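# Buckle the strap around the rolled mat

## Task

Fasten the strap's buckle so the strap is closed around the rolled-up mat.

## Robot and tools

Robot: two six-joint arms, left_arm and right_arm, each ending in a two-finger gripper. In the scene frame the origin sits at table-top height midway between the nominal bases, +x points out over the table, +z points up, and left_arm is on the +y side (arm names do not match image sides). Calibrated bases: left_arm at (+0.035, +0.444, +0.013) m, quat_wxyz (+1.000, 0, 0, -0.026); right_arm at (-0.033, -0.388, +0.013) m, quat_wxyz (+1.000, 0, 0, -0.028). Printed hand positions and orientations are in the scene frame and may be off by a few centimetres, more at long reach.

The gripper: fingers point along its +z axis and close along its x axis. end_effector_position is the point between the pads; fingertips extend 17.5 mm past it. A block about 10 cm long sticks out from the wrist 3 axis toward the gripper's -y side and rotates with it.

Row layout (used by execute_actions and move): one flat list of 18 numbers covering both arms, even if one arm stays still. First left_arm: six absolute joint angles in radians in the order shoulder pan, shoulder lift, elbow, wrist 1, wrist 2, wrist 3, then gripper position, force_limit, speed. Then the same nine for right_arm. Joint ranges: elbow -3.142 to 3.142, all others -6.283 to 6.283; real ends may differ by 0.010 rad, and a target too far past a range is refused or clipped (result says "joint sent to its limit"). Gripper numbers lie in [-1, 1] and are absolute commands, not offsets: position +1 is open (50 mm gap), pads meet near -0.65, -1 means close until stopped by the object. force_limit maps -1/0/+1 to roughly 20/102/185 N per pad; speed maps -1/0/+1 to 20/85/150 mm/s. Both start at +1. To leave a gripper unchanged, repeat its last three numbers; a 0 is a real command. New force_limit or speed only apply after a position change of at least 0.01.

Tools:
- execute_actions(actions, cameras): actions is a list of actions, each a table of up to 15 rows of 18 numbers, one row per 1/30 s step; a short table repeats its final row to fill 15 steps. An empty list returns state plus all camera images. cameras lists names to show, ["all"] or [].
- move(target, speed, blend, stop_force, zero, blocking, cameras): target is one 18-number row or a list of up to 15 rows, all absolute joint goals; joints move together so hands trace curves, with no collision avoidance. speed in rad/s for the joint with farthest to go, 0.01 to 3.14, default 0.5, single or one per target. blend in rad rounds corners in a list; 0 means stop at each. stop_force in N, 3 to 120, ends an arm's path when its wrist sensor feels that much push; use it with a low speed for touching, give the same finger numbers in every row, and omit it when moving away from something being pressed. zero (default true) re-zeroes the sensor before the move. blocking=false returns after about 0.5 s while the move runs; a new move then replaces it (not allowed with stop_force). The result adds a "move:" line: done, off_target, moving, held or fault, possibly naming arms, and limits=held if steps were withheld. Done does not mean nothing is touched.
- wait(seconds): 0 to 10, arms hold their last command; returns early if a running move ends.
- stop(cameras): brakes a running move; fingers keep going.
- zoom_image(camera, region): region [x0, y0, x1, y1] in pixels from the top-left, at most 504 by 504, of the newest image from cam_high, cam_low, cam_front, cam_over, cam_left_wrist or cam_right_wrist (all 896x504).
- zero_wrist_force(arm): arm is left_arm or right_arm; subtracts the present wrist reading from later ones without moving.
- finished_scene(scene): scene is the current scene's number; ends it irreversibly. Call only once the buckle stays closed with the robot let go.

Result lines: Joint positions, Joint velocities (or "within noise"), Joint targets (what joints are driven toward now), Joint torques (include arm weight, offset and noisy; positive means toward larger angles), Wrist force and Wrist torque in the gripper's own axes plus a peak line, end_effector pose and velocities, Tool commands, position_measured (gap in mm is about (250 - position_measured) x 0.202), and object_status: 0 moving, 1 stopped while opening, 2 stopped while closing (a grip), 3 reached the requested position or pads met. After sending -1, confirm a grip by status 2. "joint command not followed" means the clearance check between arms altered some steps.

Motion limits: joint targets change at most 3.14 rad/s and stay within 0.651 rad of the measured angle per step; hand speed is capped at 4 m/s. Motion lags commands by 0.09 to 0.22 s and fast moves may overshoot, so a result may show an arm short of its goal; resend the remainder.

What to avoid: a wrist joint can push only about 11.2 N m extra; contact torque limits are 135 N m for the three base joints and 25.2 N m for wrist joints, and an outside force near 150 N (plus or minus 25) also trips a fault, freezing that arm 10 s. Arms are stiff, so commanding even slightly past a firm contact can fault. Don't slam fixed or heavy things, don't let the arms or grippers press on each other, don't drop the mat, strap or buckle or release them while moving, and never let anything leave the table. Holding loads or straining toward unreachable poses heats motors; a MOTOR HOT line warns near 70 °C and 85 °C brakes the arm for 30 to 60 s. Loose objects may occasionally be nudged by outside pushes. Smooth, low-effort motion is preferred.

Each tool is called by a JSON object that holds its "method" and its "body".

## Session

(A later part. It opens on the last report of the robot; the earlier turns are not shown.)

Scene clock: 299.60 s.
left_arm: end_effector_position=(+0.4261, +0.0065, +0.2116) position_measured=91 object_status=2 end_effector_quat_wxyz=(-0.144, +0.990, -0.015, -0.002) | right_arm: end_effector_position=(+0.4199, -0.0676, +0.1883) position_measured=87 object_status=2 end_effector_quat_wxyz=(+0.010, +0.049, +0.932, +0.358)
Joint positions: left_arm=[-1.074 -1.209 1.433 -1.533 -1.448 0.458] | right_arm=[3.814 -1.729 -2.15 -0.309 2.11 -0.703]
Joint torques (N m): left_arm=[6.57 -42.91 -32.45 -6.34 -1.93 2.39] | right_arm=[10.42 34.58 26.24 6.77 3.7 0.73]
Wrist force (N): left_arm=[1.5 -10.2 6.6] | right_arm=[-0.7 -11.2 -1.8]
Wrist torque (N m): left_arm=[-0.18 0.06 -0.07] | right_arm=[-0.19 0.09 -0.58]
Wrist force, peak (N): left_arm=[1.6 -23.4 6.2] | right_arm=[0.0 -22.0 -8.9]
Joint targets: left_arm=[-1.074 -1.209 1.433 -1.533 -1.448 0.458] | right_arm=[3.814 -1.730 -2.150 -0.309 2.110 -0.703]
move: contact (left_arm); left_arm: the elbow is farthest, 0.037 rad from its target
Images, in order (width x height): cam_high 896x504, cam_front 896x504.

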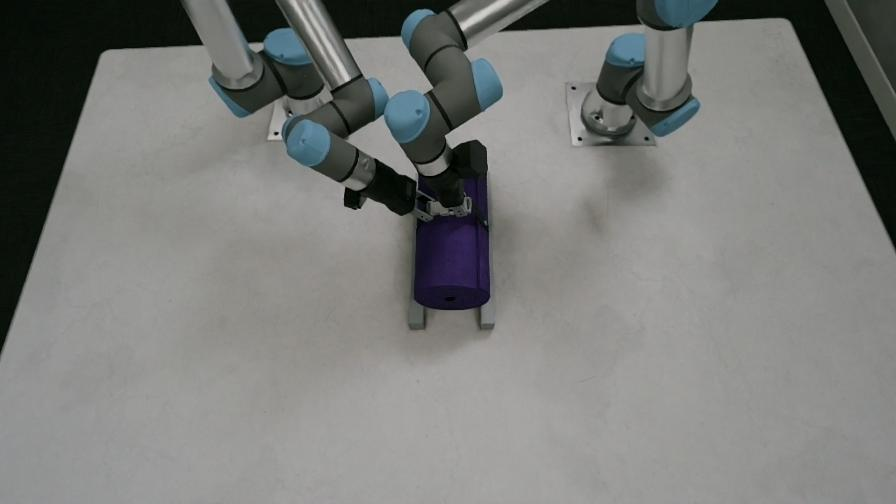

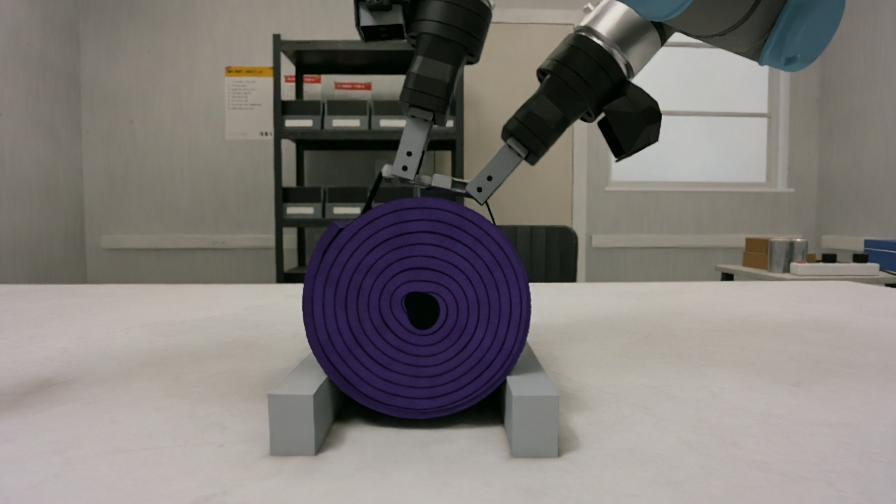

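{"method": "move", "body": {"target": [-1.0708,-1.2143,1.4384,-1.5338,-1.4475,0.462,-0.98,0.1,-1,3.8138,-1.7295,-2.15,-0.3091,2.1099,-0.703,-0.98,0.1,-1], "speed": 0.05}}

{"method": "move", "body": {"target": [-1.0844,-1.1745,1.3934,-1.5271,-1.4510,0.449,-0.98,0.1,-1,3.8138,-1.7295,-2.15,-0.3091,2.1099,-0.703,-0.98,0.1,-1], "speed": 0.05, "stop_force": 12}}

{"method": "move", "body": {"target": [-1.0708,-1.2141,1.4365,-1.5315,-1.4475,0.462,-0.98,0.1,-1,3.8138,-1.7295,-2.15,-0.3091,2.1099,-0.703,-0.98,0.1,-1], "speed": 0.05}}

{"method": "move", "body": {"target": [-1.0844,-1.1743,1.3915,-1.5248,-1.4510,0.449,-0.98,0.1,-1,3.8138,-1.7295,-2.15,-0.3091,2.1099,-0.703,-0.98,0.1,-1], "speed": 0.05, "stop_force": 12, "cameras": ["cam_front","cam_high"]}}

{"method": "zoom_image", "body": {"camera": "cam_front", "region": [370, 155, 480, 210]}}

{"method": "zoom_image", "body": {"camera": "cam_high", "region": [430, 194, 480, 222]}}

Scene clock: 316.07 s.
left_arm: end_effector_position=(+0.4270, +0.0099, +0.2122) position_measured=91 object_status=2 end_effector_quat_wxyz=(-0.144, +0.990, -0.015, -0.002) | right_arm: end_effector_position=(+0.4198, -0.0675, +0.1883) position_measured=87 object_status=2 end_effector_quat_wxyz=(+0.010, +0.049, +0.932, +0.358)
Joint positions: left_arm=[-1.071 -1.214 1.439 -1.534 -1.447 0.462] | right_arm=[3.814 -1.729 -2.15 -0.309 2.11 -0.703]
Joint torques (N m): left_arm=[5.02 -46.87 -24.33 -4.92 1.97 1.67] | right_arm=[1.07 29.7 22.64 5.06 3.61 0.62]
Wrist force (N): left_arm=[0.2 -1.9 4.7] | right_arm=[-0.8 -2.8 0.8]
Wrist torque (N m): left_arm=[-0.19 0.00 -0.16] | right_arm=[-0.20 0.17 -0.56]
Wrist force, peak (N): left_arm=[1.4 -10.5 6.5] | right_arm=[-1.1 -11.5 -2.0]
Joint targets: left_arm=[-1.071 -1.214 1.438 -1.534 -1.448 0.462] | right_arm=[3.814 -1.730 -2.150 -0.309 2.110 -0.703]
move: done

Scene clock: 317.33 s.
left_arm: end_effector_position=(+0.4272, +0.0063, +0.2114) position_measured=91 object_status=2 end_effector_quat_wxyz=(-0.144, +0.990, -0.015, -0.002) | right_arm: end_effector_position=(+0.4199, -0.0676, +0.1883) position_measured=87 object_status=2 end_effector_quat_wxyz=(+0.010, +0.049, +0.932, +0.358)
Joint positions: left_arm=[-1.073 -1.207 1.43 -1.533 -1.448 0.46] | right_arm=[3.814 -1.729 -2.15 -0.309 2.11 -0.703]
Joint torques (N m): left_arm=[5.76 -42.87 -33.05 -4.74 0.57 2.49] | right_arm=[9.74 27.53 21.36 7.04 3.57 0.66]
Wrist force (N): left_arm=[1.5 -12.4 5.5] | right_arm=[-0.3 -12.8 -3.9]
Wrist torque (N m): left_arm=[-0.18 0.05 -0.10] | right_arm=[-0.35 0.25 -0.61]
Wrist force, peak (N): left_arm=[2.0 -25.2 6.2] | right_arm=[-0.8 -24.4 -9.9]
Joint targets: left_arm=[-1.073 -1.207 1.430 -1.533 -1.448 0.460] | right_arm=[3.814 -1.730 -2.150 -0.309 2.110 -0.703]
move: contact (left_arm); left_arm: the elbow is farthest, 0.037 rad from its target

Scene clock: 318.03 s.
left_arm: end_effector_position=(+0.4270, +0.0099, +0.2128) position_measured=91 object_status=2 end_effector_quat_wxyz=(-0.144, +0.989, -0.015, -0.002) | right_arm: end_effector_position=(+0.4198, -0.0675, +0.1883) position_measured=87 object_status=2 end_effector_quat_wxyz=(+0.010, +0.049, +0.932, +0.358)
Joint positions: left_arm=[-1.071 -1.214 1.437 -1.531 -1.447 0.462] | right_arm=[3.814 -1.729 -2.15 -0.309 2.11 -0.703]
Joint torques (N m): left_arm=[6.16 -45.74 -25.11 0.02 2.09 2.12] | right_arm=[2.49 27.46 21.22 2.94 3.53 0.64]
Wrist force (N): left_arm=[0.2 -1.9 4.8] | right_arm=[-0.8 -3.5 0.5]
Wrist torque (N m): left_arm=[-0.19 -0.01 -0.16] | right_arm=[-0.32 0.17 -0.56]
Wrist force, peak (N): left_arm=[2.3 -11.9 6.7] | right_arm=[-1.1 -14.1 -2.9]
Joint targets: left_arm=[-1.071 -1.214 1.437 -1.532 -1.448 0.462] | right_arm=[3.814 -1.730 -2.150 -0.309 2.110 -0.703]
move: done

Scene clock: 319.33 s.
left_arm: end_effector_position=(+0.4272, +0.0063, +0.2120) position_measured=91 object_status=2 end_effector_quat_wxyz=(-0.144, +0.989, -0.015, -0.002) | right_arm: end_effector_position=(+0.4198, -0.0676, +0.1883) position_measured=87 object_status=2 end_effector_quat_wxyz=(+0.010, +0.049, +0.932, +0.358)
Joint positions: left_arm=[-1.073 -1.207 1.428 -1.53 -1.448 0.46] | right_arm=[3.814 -1.729 -2.15 -0.309 2.11 -0.703]
Joint torques (N m): left_arm=[5.84 -43.03 -32.7 -5.33 0.84 2.3] | right_arm=[0.72 25.75 19.8 6.73 3.5 0.74]
Wrist force (N): left_arm=[1.9 -10.2 6.7] | right_arm=[-0.7 -12.5 -2.5]
Wrist torque (N m): left_arm=[-0.17 0.04 -0.09] | right_arm=[-0.48 0.21 -0.60]
Wrist force, peak (N): left_arm=[1.5 -23.3 6.5] | right_arm=[-1.3 -23.9 -8.7]
Joint targets: left_arm=[-1.073 -1.207 1.428 -1.530 -1.448 0.460] | right_arm=[3.814 -1.730 -2.150 -0.309 2.110 -0.703]
move: contact (left_arm); left_arm: the elbow is farthest, 0.037 rad from its target
Images, in order (width x height): cam_high 896x504, cam_front 896x504.

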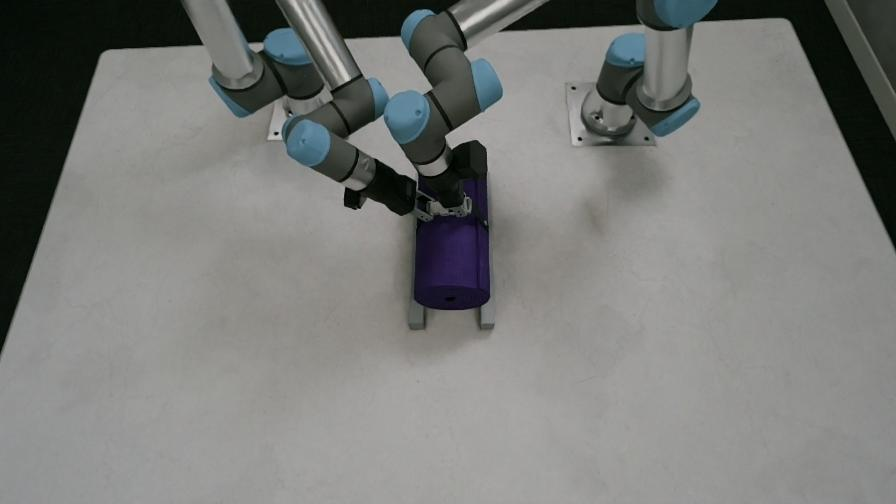

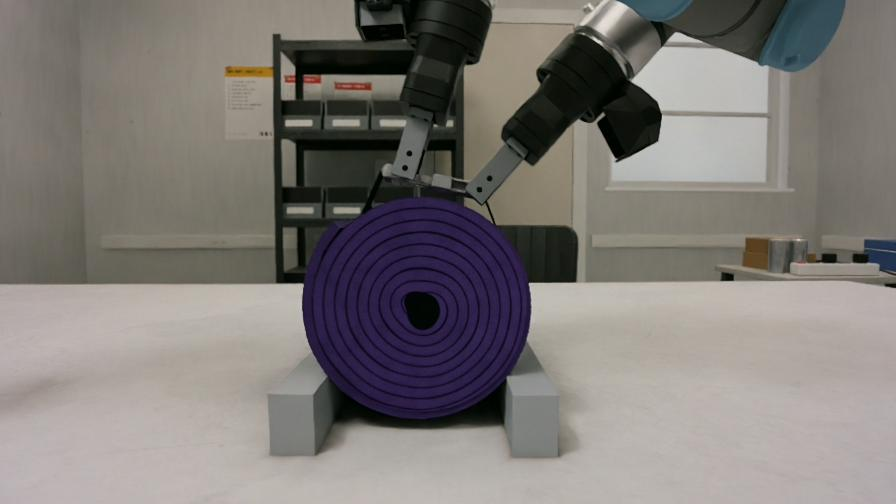

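Scaled by 4.582.

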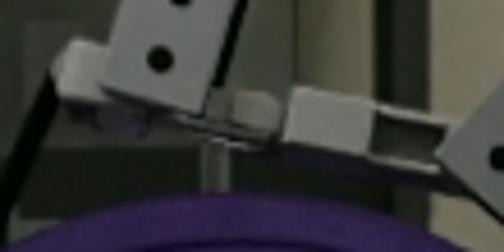

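Scaled by 10.080.

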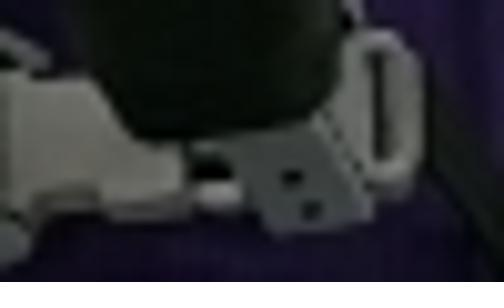

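{"method": "move", "body": {"target": [-1.0722,-1.2154,1.4365,-1.5296,-1.4478,0.460,-0.98,0.1,-1,3.8138,-1.7295,-2.15,-0.3091,2.1099,-0.703,-0.98,0.1,-1], "speed": 0.05}}

{"method": "move", "body": {"target": [-1.0858,-1.1756,1.3915,-1.5229,-1.4513,0.447,-0.98,0.1,-1,3.8138,-1.7295,-2.15,-0.3091,2.1099,-0.703,-0.98,0.1,-1], "speed": 0.05, "stop_force": 12}}

{"method": "move", "body": {"target": [-1.0736,-1.2169,1.4384,-1.53,-1.4481,0.458,-0.98,0.1,-1,3.8138,-1.7295,-2.15,-0.3091,2.1099,-0.703,-0.98,0.1,-1], "speed": 0.05}}

{"method": "move", "body": {"target": [-1.0872,-1.1771,1.3934,-1.5233,-1.4516,0.445,-0.98,0.1,-1,3.8138,-1.7295,-2.15,-0.3091,2.1099,-0.703,-0.98,0.1,-1], "speed": 0.05, "stop_force": 12, "cameras": ["cam_front","cam_high"]}}

{"method": "zoom_image", "body": {"camera": "cam_high", "region": [430, 194, 480, 222]}}

Scene clock: 333.40 s.
left_arm: end_effector_position=(+0.4261, +0.0098, +0.2135) position_measured=91 object_status=2 end_effector_quat_wxyz=(-0.144, +0.989, -0.015, -0.002) | right_arm: end_effector_position=(+0.4198, -0.0676, +0.1883) position_measured=87 object_status=2 end_effector_quat_wxyz=(+0.010, +0.049, +0.932, +0.358)
Joint positions: left_arm=[-1.072 -1.216 1.437 -1.53 -1.448 0.46] | right_arm=[3.814 -1.729 -2.15 -0.309 2.11 -0.703]
Joint torques (N m): left_arm=[8.89 -45.67 -27.09 0.12 2.17 2.33] | right_arm=[-1.64 20.38 18.88 4.37 3.38 0.56]
Wrist force (N): left_arm=[-0.1 -1.9 5.0] | right_arm=[-1.5 -4.1 0.5]
Wrist torque (N m): left_arm=[-0.19 0.05 -0.08] | right_arm=[-0.42 0.30 -0.56]
Wrist force, peak (N): left_arm=[2.2 -10.4 7.0] | right_arm=[-0.7 -12.8 -2.4]
Joint targets: left_arm=[-1.072 -1.215 1.437 -1.530 -1.448 0.460] | right_arm=[3.814 -1.730 -2.150 -0.309 2.110 -0.703]
move: done

Scene clock: 334.70 s.
left_arm: end_effector_position=(+0.4263, +0.0061, +0.2127) position_measured=91 object_status=2 end_effector_quat_wxyz=(-0.144, +0.989, -0.015, -0.002) | right_arm: end_effector_position=(+0.4198, -0.0676, +0.1883) position_measured=87 object_status=2 end_effector_quat_wxyz=(+0.010, +0.049, +0.932, +0.358)
Joint positions: left_arm=[-1.075 -1.208 1.428 -1.528 -1.448 0.458] | right_arm=[3.814 -1.729 -2.15 -0.309 2.11 -0.703]
Joint torques (N m): left_arm=[5.28 -42.13 -32.68 -6.44 0.64 2.36] | right_arm=[11.38 19.32 25.14 6.78 3.38 0.6]
Wrist force (N): left_arm=[1.9 -11.8 7.2] | right_arm=[-2.0 -15.0 -3.0]
Wrist torque (N m): left_arm=[-0.17 0.04 -0.08] | right_arm=[-0.59 0.32 -0.60]
Wrist force, peak (N): left_arm=[2.2 -24.3 6.9] | right_arm=[-1.9 -24.9 -9.1]
Joint targets: left_arm=[-1.075 -1.208 1.428 -1.528 -1.448 0.458] | right_arm=[3.814 -1.730 -2.150 -0.309 2.110 -0.703]
move: contact (left_arm); left_arm: the elbow is farthest, 0.036 rad from its target

Scene clock: 335.40 s.
left_arm: end_effector_position=(+0.4252, +0.0098, +0.2135) position_measured=91 object_status=2 end_effector_quat_wxyz=(-0.144, +0.989, -0.014, -0.002) | right_arm: end_effector_position=(+0.4198, -0.0675, +0.1883) position_measured=87 object_status=2 end_effector_quat_wxyz=(+0.010, +0.049, +0.932, +0.358)
Joint positions: left_arm=[-1.074 -1.217 1.439 -1.53 -1.448 0.458] | right_arm=[3.814 -1.729 -2.15 -0.309 2.11 -0.703]
Joint torques (N m): left_arm=[9.11 -45.19 -28.88 -4.94 1.89 2.48] | right_arm=[0.73 19.57 28.84 2.95 3.26 0.6]
Wrist force (N): left_arm=[0.3 -1.5 5.8] | right_arm=[-2.0 -4.8 1.3]
Wrist torque (N m): left_arm=[-0.17 0.08 -0.09] | right_arm=[-0.46 0.29 -0.56]
Wrist force, peak (N): left_arm=[1.3 -12.1 6.3] | right_arm=[-1.7 -14.5 -3.5]
Joint targets: left_arm=[-1.074 -1.217 1.438 -1.530 -1.448 0.458] | right_arm=[3.814 -1.730 -2.150 -0.309 2.110 -0.703]
move: done

Scene clock: 336.70 s.
left_arm: end_effector_position=(+0.4253, +0.0060, +0.2127) position_measured=91 object_status=2 end_effector_quat_wxyz=(-0.144, +0.989, -0.014, -0.002) | right_arm: end_effector_position=(+0.4199, -0.0676, +0.1883) position_measured=87 object_status=2 end_effector_quat_wxyz=(+0.010, +0.049, +0.932, +0.358)
Joint positions: left_arm=[-1.076 -1.209 1.43 -1.529 -1.449 0.456] | right_arm=[3.814 -1.73 -2.15 -0.309 2.11 -0.703]
Joint torques (N m): left_arm=[4.15 -42.22 -33.63 -6.14 0.16 2.31] | right_arm=[11.52 20.38 29.43 7.17 3.2 0.63]
Wrist force (N): left_arm=[2.2 -12.9 6.9] | right_arm=[-1.1 -16.1 -3.5]
Wrist torque (N m): left_arm=[-0.18 0.10 -0.09] | right_arm=[-0.67 0.33 -0.62]
Wrist force, peak (N): left_arm=[2.9 -24.6 7.9] | right_arm=[-1.9 -25.8 -8.2]
Joint targets: left_arm=[-1.076 -1.209 1.430 -1.529 -1.449 0.456] | right_arm=[3.814 -1.730 -2.150 -0.309 2.110 -0.703]
move: contact (left_arm); left_arm: the elbow is farthest, 0.036 rad from its target
Images, in order (width x height): cam_high 896x504, cam_front 896x504.

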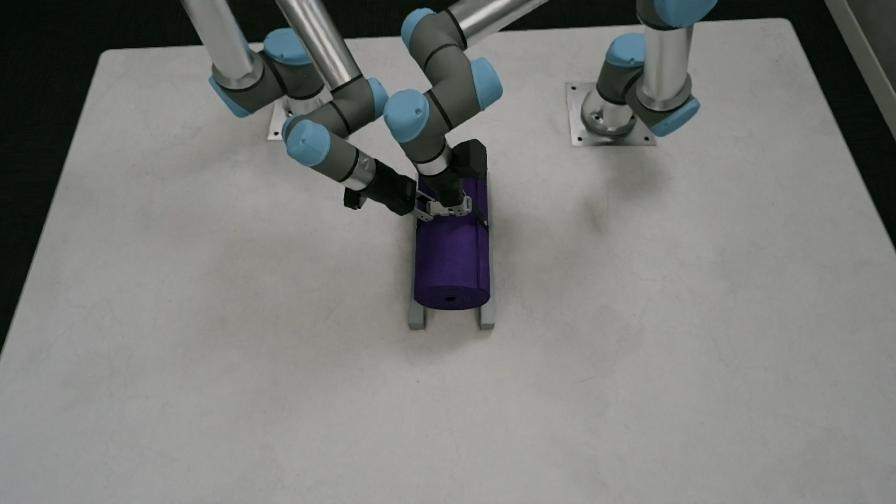

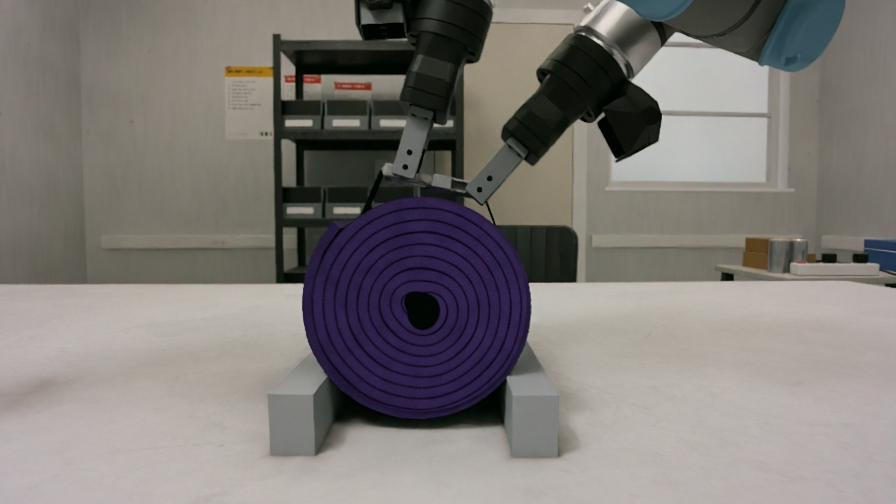

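Scaled by 10.080.

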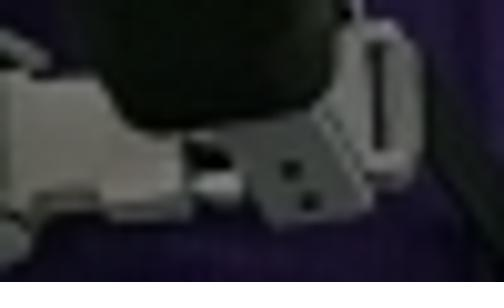

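{"method": "move", "body": {"target": [[-1.0687,-1.2264,1.4419,-1.5256,-1.4469,0.464,-0.98,0.1,-1,3.8138,-1.7295,-2.15,-0.3091,2.1099,-0.703,-0.98,0.1,-1],[-1.0628,-1.2695,1.5118,-1.5293,-1.4343,0.467,-0.98,0.1,-1,3.8138,-1.7295,-2.15,-0.3091,2.1099,-0.703,-0.98,0.1,-1],[-0.7717,-1.4461,1.9515,-2.4057,-1.8621,0.198,-0.98,0.1,-1,3.8138,-1.7295,-2.15,-0.3091,2.1099,-0.703,-0.98,0.1,-1]], "speed": 0.3, "blend": 0.03, "cameras": ["cam_left_wrist","cam_front","cam_high","cam_right_wrist","cam_over"]}}

{"method": "zoom_image", "body": {"camera": "cam_left_wrist", "region": [60, 220, 400, 420]}}

{"method": "zoom_image", "body": {"camera": "cam_high", "region": [425, 190, 485, 224]}}

{"method": "zoom_image", "body": {"camera": "cam_over", "region": [330, 80, 510, 200]}}

Scene clock: 350.83 s.
left_arm: end_effector_position=(+0.4663, +0.0651, +0.2045) position_measured=91 object_status=2 end_effector_quat_wxyz=(+0.210, +0.946, +0.242, -0.054) | right_arm: end_effector_position=(+0.4198, -0.0676, +0.1883) position_measured=87 object_status=2 end_effector_quat_wxyz=(+0.010, +0.049, +0.932, +0.358)
Joint positions: left_arm=[-0.772 -1.446 1.951 -2.406 -1.862 0.198] | right_arm=[3.814 -1.73 -2.15 -0.309 2.11 -0.703]
Joint torques (N m): left_arm=[-9.8 -23.89 -26.86 -3.12 0.95 2.51] | right_arm=[-6.72 26.08 13.33 3.09 3.01 0.44]
Wrist force (N): left_arm=[-1.5 -2.4 2.1] | right_arm=[-1.6 -4.3 1.2]
Wrist torque (N m): left_arm=[-0.25 0.13 -0.28] | right_arm=[-0.40 0.26 -0.56]
Wrist force, peak (N): left_arm=[2.3 -13.2 7.4] | right_arm=[-1.7 -16.9 -3.4]
Joint targets: left_arm=[-0.772 -1.446 1.951 -2.406 -1.862 0.198] | right_arm=[3.814 -1.730 -2.150 -0.309 2.110 -0.703]
move: done; blend cut to 0.0085 rad at target 1
Images, in order (width x height): cam_high 896x504, cam_front 896x504, cam_over 896x504, cam_left_wrist 896x504, cam_right_wrist 896x504.

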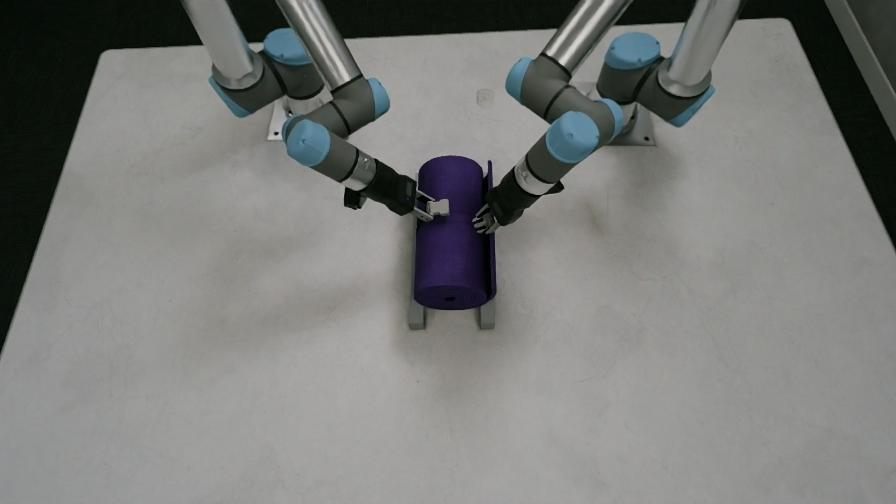

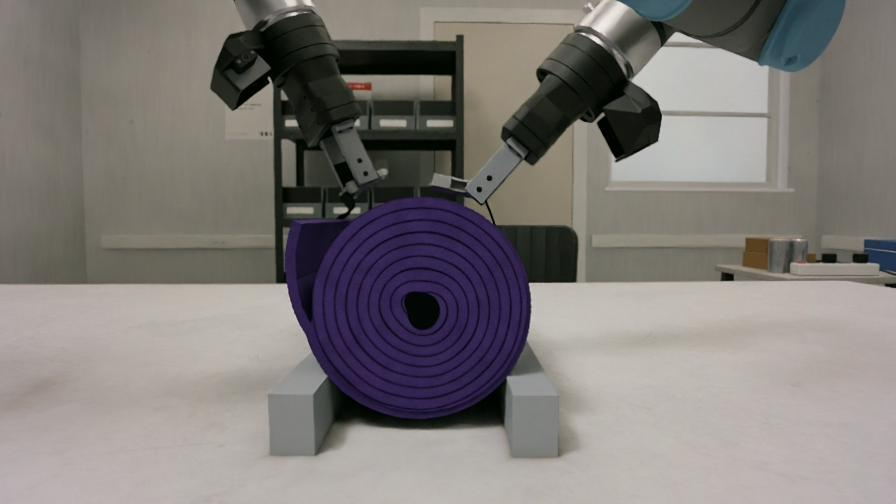

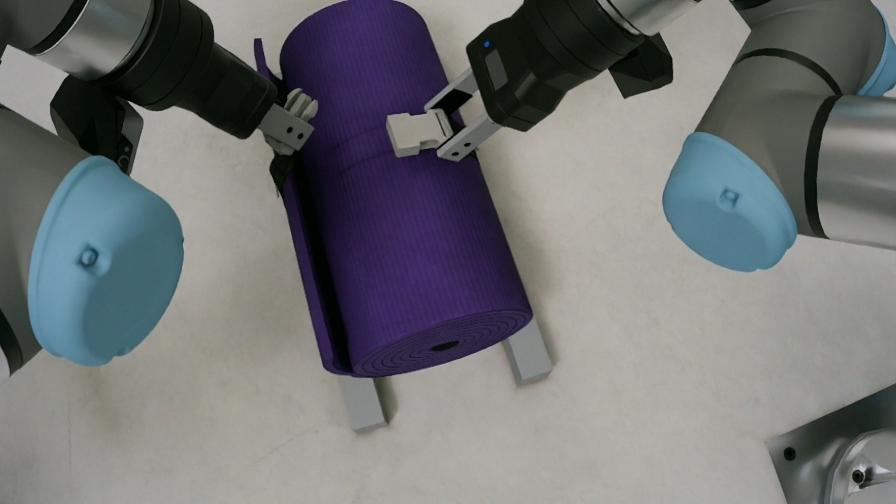

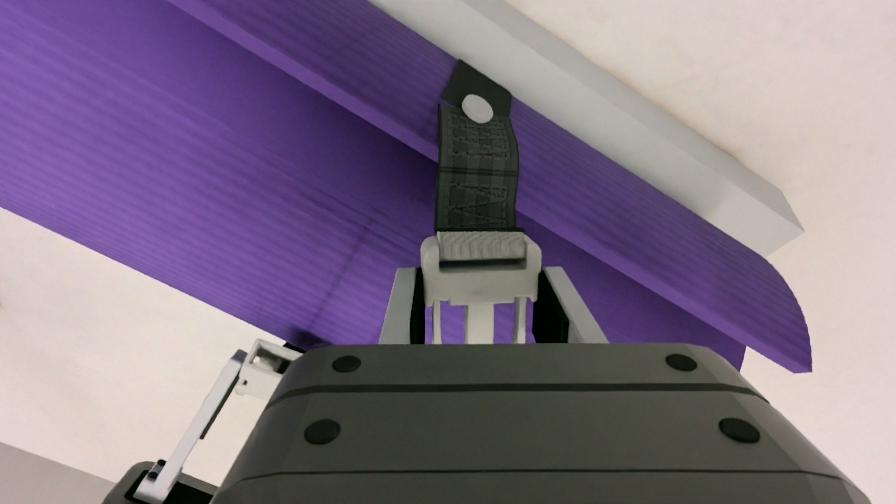

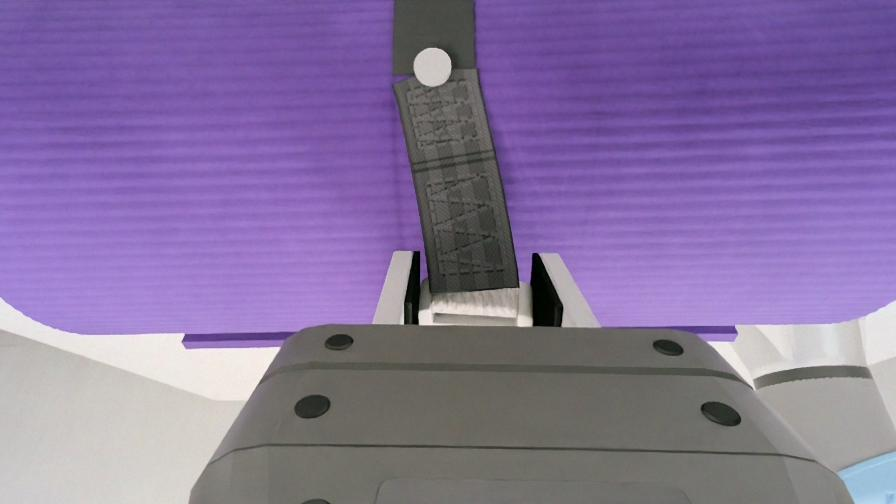

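Scaled by 1.482.

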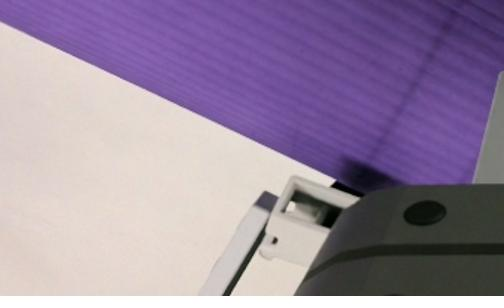

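Scaled by 8.400.

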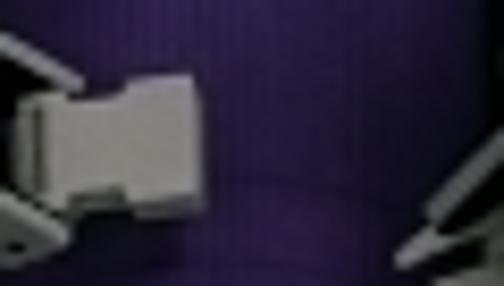

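Scaled by 2.800.

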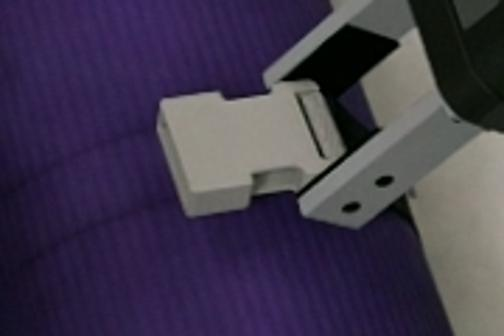

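{"method": "move", "body": {"target": [-0.7149,-1.4146,1.8781,-2.3472,-1.8800,0.205,-0.98,0.1,-1,3.8138,-1.7295,-2.15,-0.3091,2.1099,-0.703,-0.98,0.1,-1], "speed": 0.2, "cameras": ["cam_left_wrist"]}}

{"method": "zoom_image", "body": {"camera": "cam_left_wrist", "region": [60, 260, 360, 440]}}

Scene clock: 361.60 s.
left_arm: end_effector_position=(+0.4963, +0.0750, +0.2155) position_measured=91 object_status=2 end_effector_quat_wxyz=(+0.208, +0.940, +0.265, -0.059) | right_arm: end_effector_position=(+0.4198, -0.0676, +0.1883) position_measured=87 object_status=2 end_effector_quat_wxyz=(+0.010, +0.049, +0.932, +0.358)
Joint positions: left_arm=[-0.715 -1.414 1.878 -2.347 -1.88 0.205] | right_arm=[3.814 -1.73 -2.15 -0.309 2.11 -0.703]
Joint torques (N m): left_arm=[-8.08 -44.41 -19.88 -6.94 2.07 0.36] | right_arm=[-6.88 29.28 13.03 3.06 2.88 0.4]
Wrist force (N): left_arm=[-4.1 -5.4 5.5] | right_arm=[-1.9 -4.7 1.3]
Wrist torque (N m): left_arm=[-0.34 0.09 -0.45] | right_arm=[-0.43 0.28 -0.56]
Wrist force, peak (N): left_arm=[-4.4 -5.7 5.4] | right_arm=[-2.4 -5.2 2.0]
Joint targets: left_arm=[-0.715 -1.415 1.878 -2.347 -1.880 0.205] | right_arm=[3.814 -1.730 -2.150 -0.309 2.110 -0.703]
move: done
Images, in order (width x height): cam_left_wrist 896x504.

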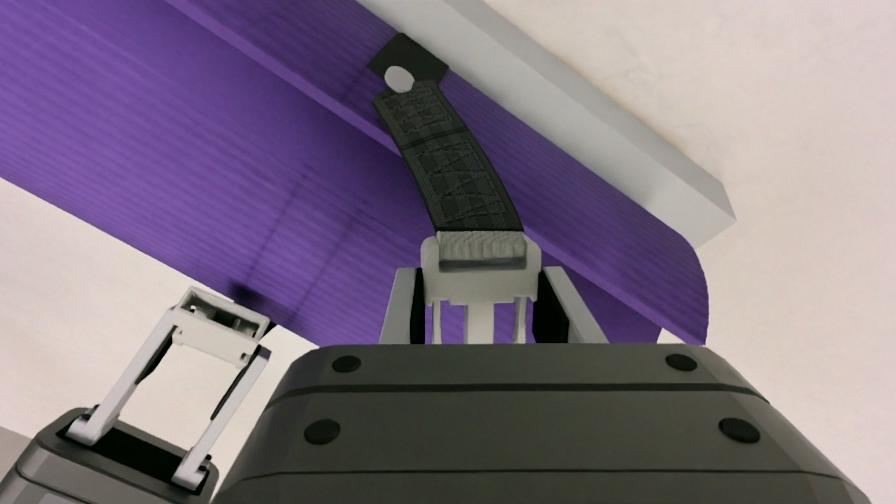

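Scaled by 1.680.

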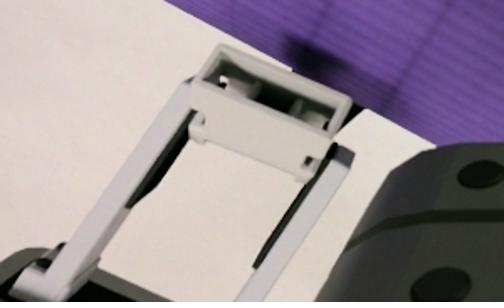

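{"method": "execute_actions", "body": {"actions": []}}

{"method": "zoom_image", "body": {"camera": "cam_left_wrist", "region": [120, 240, 320, 400]}}

{"method": "zoom_image", "body": {"camera": "cam_over", "region": [380, 200, 540, 300]}}

{"method": "zoom_image", "body": {"camera": "cam_front", "region": [380, 180, 540, 280]}}

Scene clock: 404.77 s.
left_arm: end_effector_position=(+0.4963, +0.0750, +0.2155) position_measured=91 object_status=2 end_effector_quat_wxyz=(+0.208, +0.940, +0.265, -0.059) | right_arm: end_effector_position=(+0.4198, -0.0676, +0.1883) position_measured=87 object_status=2 end_effector_quat_wxyz=(+0.010, +0.049, +0.932, +0.358)
Joint positions: left_arm=[-0.715 -1.415 1.878 -2.347 -1.88 0.205] | right_arm=[3.814 -1.73 -2.15 -0.309 2.11 -0.703]
Joint velocities: within noise
Joint torques (N m): left_arm=[-6.77 -44.66 -29.1 -7.2 1.77 -2.33] | right_arm=[-6.31 31.81 13.42 3.03 2.73 0.48]
Motor temperatures (°C): left_arm=[26 30 28 33 35 33] | right_arm=[33 31 24 29 41 35]
Wrist force (N): left_arm=[-3.5 -5.5 6.0] | right_arm=[-2.2 -5.0 1.7]
Wrist torque (N m): left_arm=[-0.34 0.07 -0.45] | right_arm=[-0.43 0.27 -0.56]
Wrist force, peak (N): left_arm=[-3.5 -5.7 6.3] | right_arm=[-2.3 -5.2 1.9]
Joint targets: left_arm=[-0.715 -1.415 1.878 -2.347 -1.880 0.205] | right_arm=[3.814 -1.730 -2.150 -0.309 2.110 -0.703]
Tool commands: left_gripper/position=-0.98 left_gripper/force_limit=+0.1 left_gripper/speed=-1.0 right_gripper/position=-0.98 right_gripper/force_limit=+0.1 right_gripper/speed=-1.0

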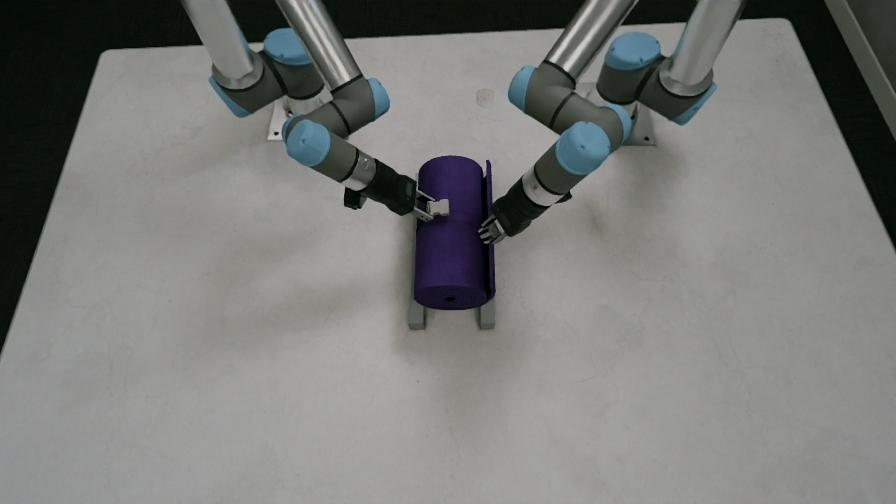

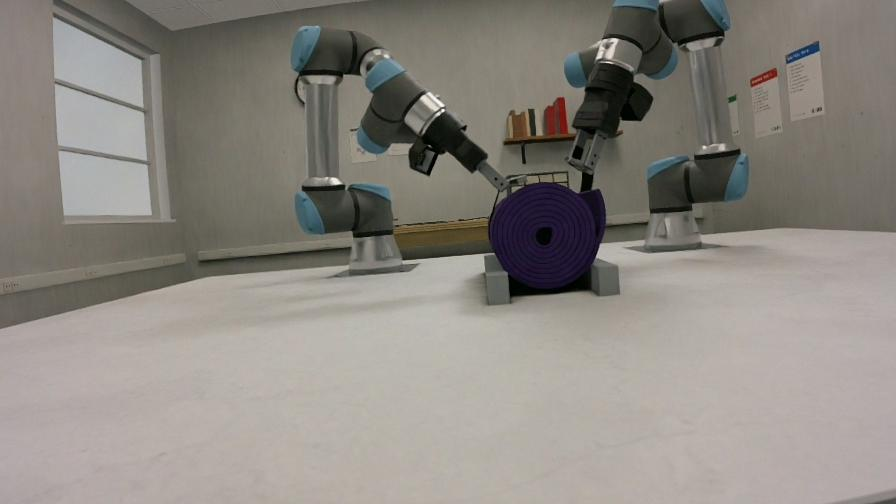

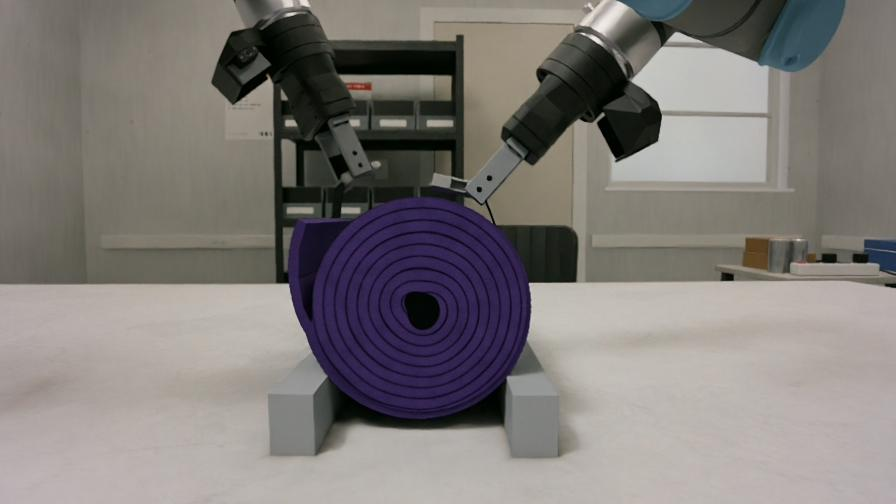

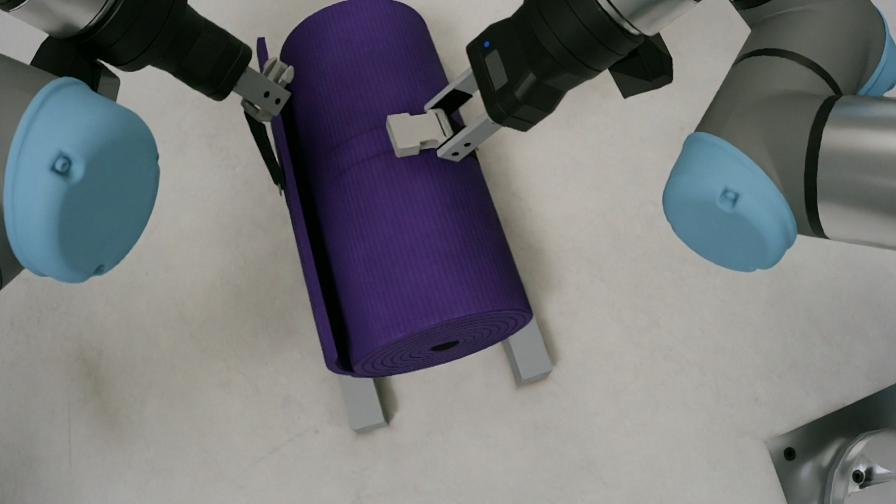

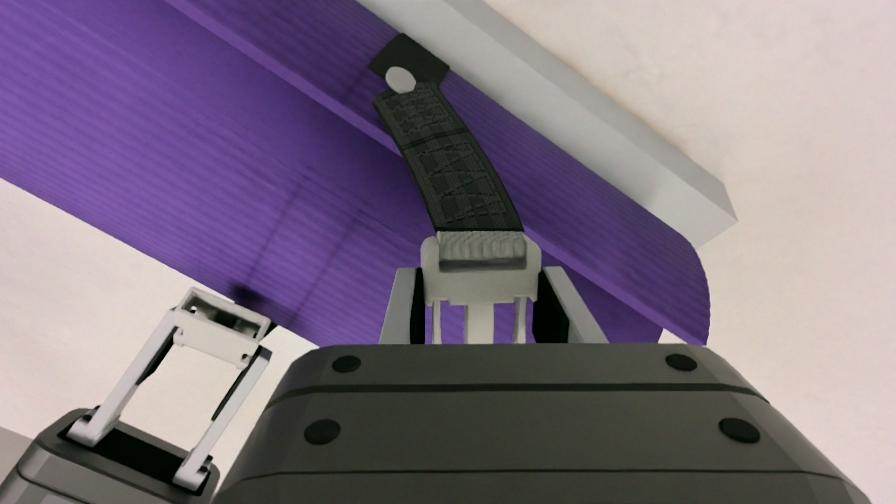

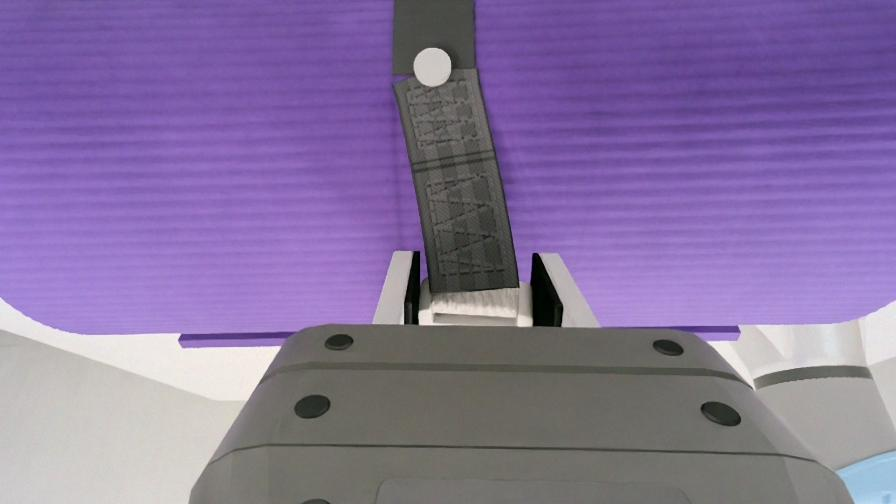

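Scaled by 2.520.

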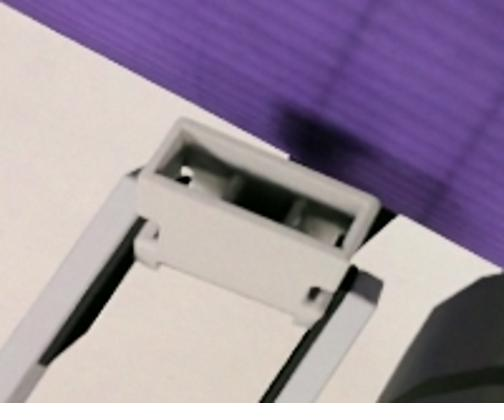

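Scaled by 3.150.

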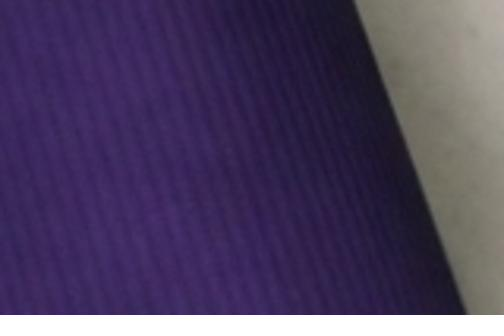

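Scaled by 3.150.

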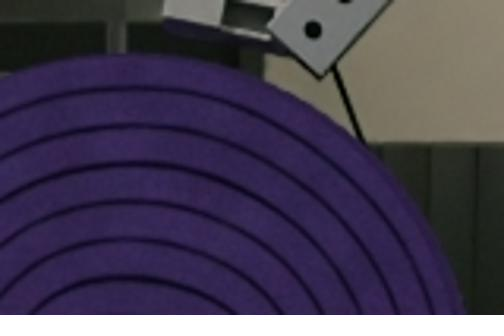

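{"method": "zoom_image", "body": {"camera": "cam_over", "region": [370, 70, 510, 170]}}

{"method": "zoom_image", "body": {"camera": "cam_front", "region": [400, 150, 520, 220]}}

{"method": "zoom_image", "body": {"camera": "cam_high", "region": [400, 180, 480, 240]}}

Scaled by 3.600.

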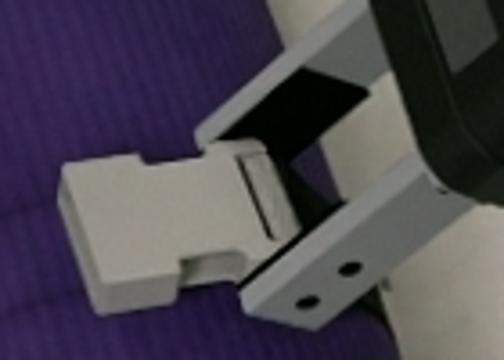

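Scaled by 4.200.

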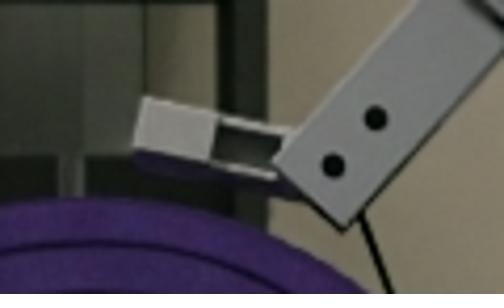

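Scaled by 6.300.

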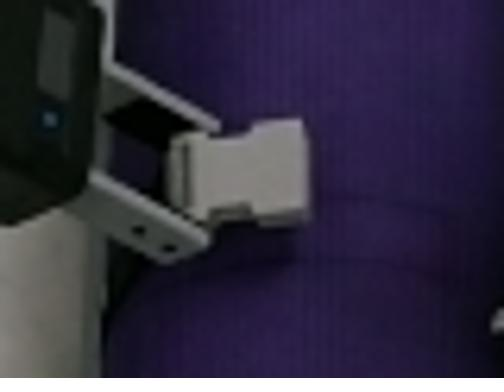

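{"method": "move", "body": {"target": [-0.7051,-1.329,1.7019,-2.2537,-1.8829,0.7649,-0.98,0.1,-1,3.8138,-1.7295,-2.15,-0.3091,2.1099,-0.703,-0.98,0.1,-1], "cameras": ["cam_left_wrist"]}}

{"method": "zoom_image", "body": {"camera": "cam_left_wrist", "region": [120, 240, 320, 400]}}

Scene clock: 429.43 s.
left_arm: end_effector_position=(+0.5353, +0.0451, +0.2405) position_measured=91 object_status=2 end_effector_quat_wxyz=(+0.216, +0.976, +0.000, +0.000) | right_arm: end_effector_position=(+0.4198, -0.0676, +0.1883) position_measured=87 object_status=2 end_effector_quat_wxyz=(+0.010, +0.049, +0.932, +0.358)
Joint positions: left_arm=[-0.705 -1.329 1.702 -2.254 -1.883 0.765] | right_arm=[3.814 -1.73 -2.15 -0.309 2.11 -0.703]
Joint torques (N m): left_arm=[4.56 -48.8 -25.07 -8.64 -1.1 1.51] | right_arm=[-5.44 35.84 13.03 3.13 2.55 0.44]
Wrist force (N): left_arm=[-9.4 -7.1 5.4] | right_arm=[-3.0 -1.9 -2.4]
Wrist torque (N m): left_arm=[-0.42 -0.03 -0.45] | right_arm=[-0.47 0.20 -0.55]
Wrist force, peak (N): left_arm=[-8.9 -7.7 6.5] | right_arm=[-3.5 -5.3 2.3]
Joint targets: left_arm=[-0.705 -1.329 1.702 -2.254 -1.883 0.765] | right_arm=[3.814 -1.730 -2.150 -0.309 2.110 -0.703]
move: done
Images, in order (width x height): cam_left_wrist 896x504.

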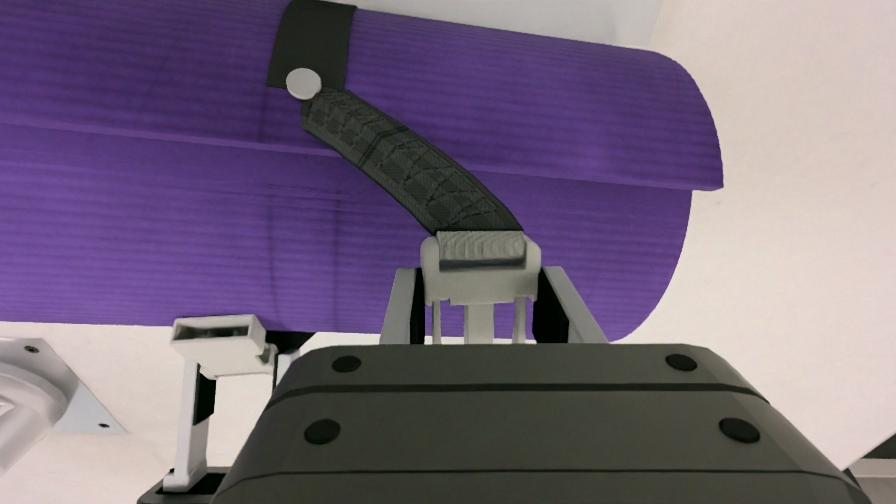

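Scaled by 2.520.

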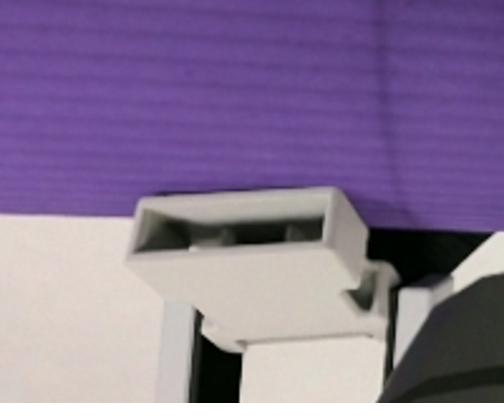

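{"method": "move", "body": {"target": [-0.8887,-1.1616,1.2294,-1.4299,-1.5546,0.08,-0.98,0.1,-1,3.8138,-1.7295,-2.15,-0.3091,2.1099,-0.703,-0.98,0.1,-1], "cameras": ["cam_left_wrist"]}}

{"method": "zoom_image", "body": {"camera": "cam_left_wrist", "region": [120, 220, 320, 380]}}

Scene clock: 479.77 s.
left_arm: end_effector_position=(+0.5024, +0.0364, +0.2644) position_measured=91 object_status=2 end_effector_quat_wxyz=(-0.100, +0.957, +0.269, -0.029) | right_arm: end_effector_position=(+0.4198, -0.0676, +0.1883) position_measured=87 object_status=2 end_effector_quat_wxyz=(+0.010, +0.049, +0.932, +0.358)
Joint positions: left_arm=[-0.889 -1.162 1.23 -1.43 -1.555 0.08] | right_arm=[3.814 -1.729 -2.15 -0.309 2.11 -0.703]
Joint torques (N m): left_arm=[11.03 -59.59 -30.38 -1.75 -0.73 -0.67] | right_arm=[1.91 35.19 13.47 3.14 2.38 0.24]
Wrist force (N): left_arm=[-1.9 -1.4 8.5] | right_arm=[-3.7 -6.5 2.3]
Wrist torque (N m): left_arm=[-0.24 0.03 -0.24] | right_arm=[-0.54 0.25 -0.60]
Wrist force, peak (N): left_arm=[-8.6 -8.8 6.9] | right_arm=[-3.9 -7.1 3.0]
Joint targets: left_arm=[-0.889 -1.162 1.229 -1.430 -1.555 0.080] | right_arm=[3.814 -1.730 -2.150 -0.309 2.110 -0.703]
move: done
Images, in order (width x height): cam_left_wrist 896x504.

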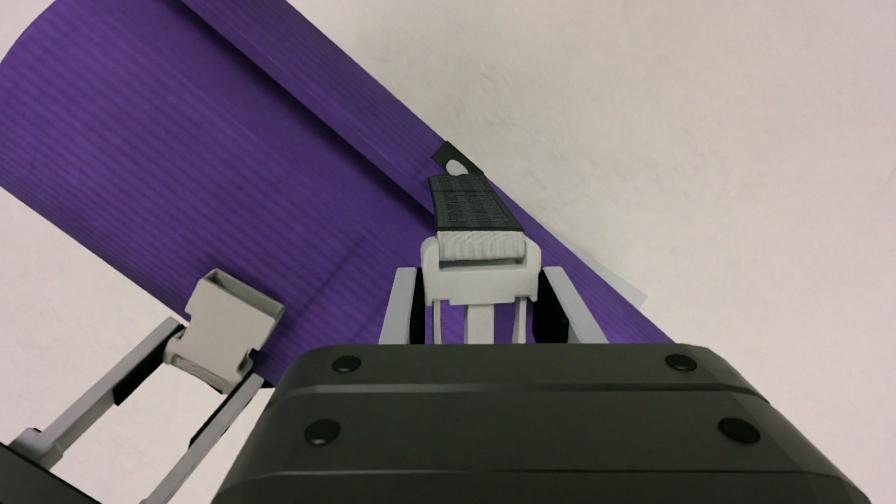

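Scaled by 2.520.

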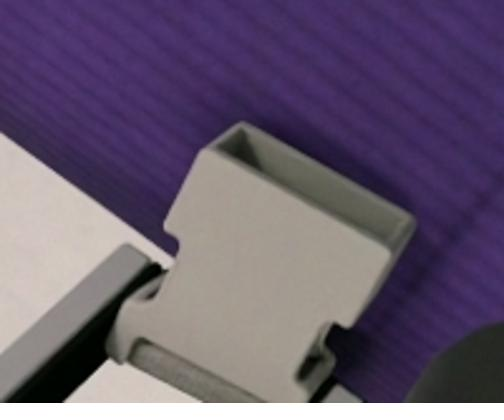

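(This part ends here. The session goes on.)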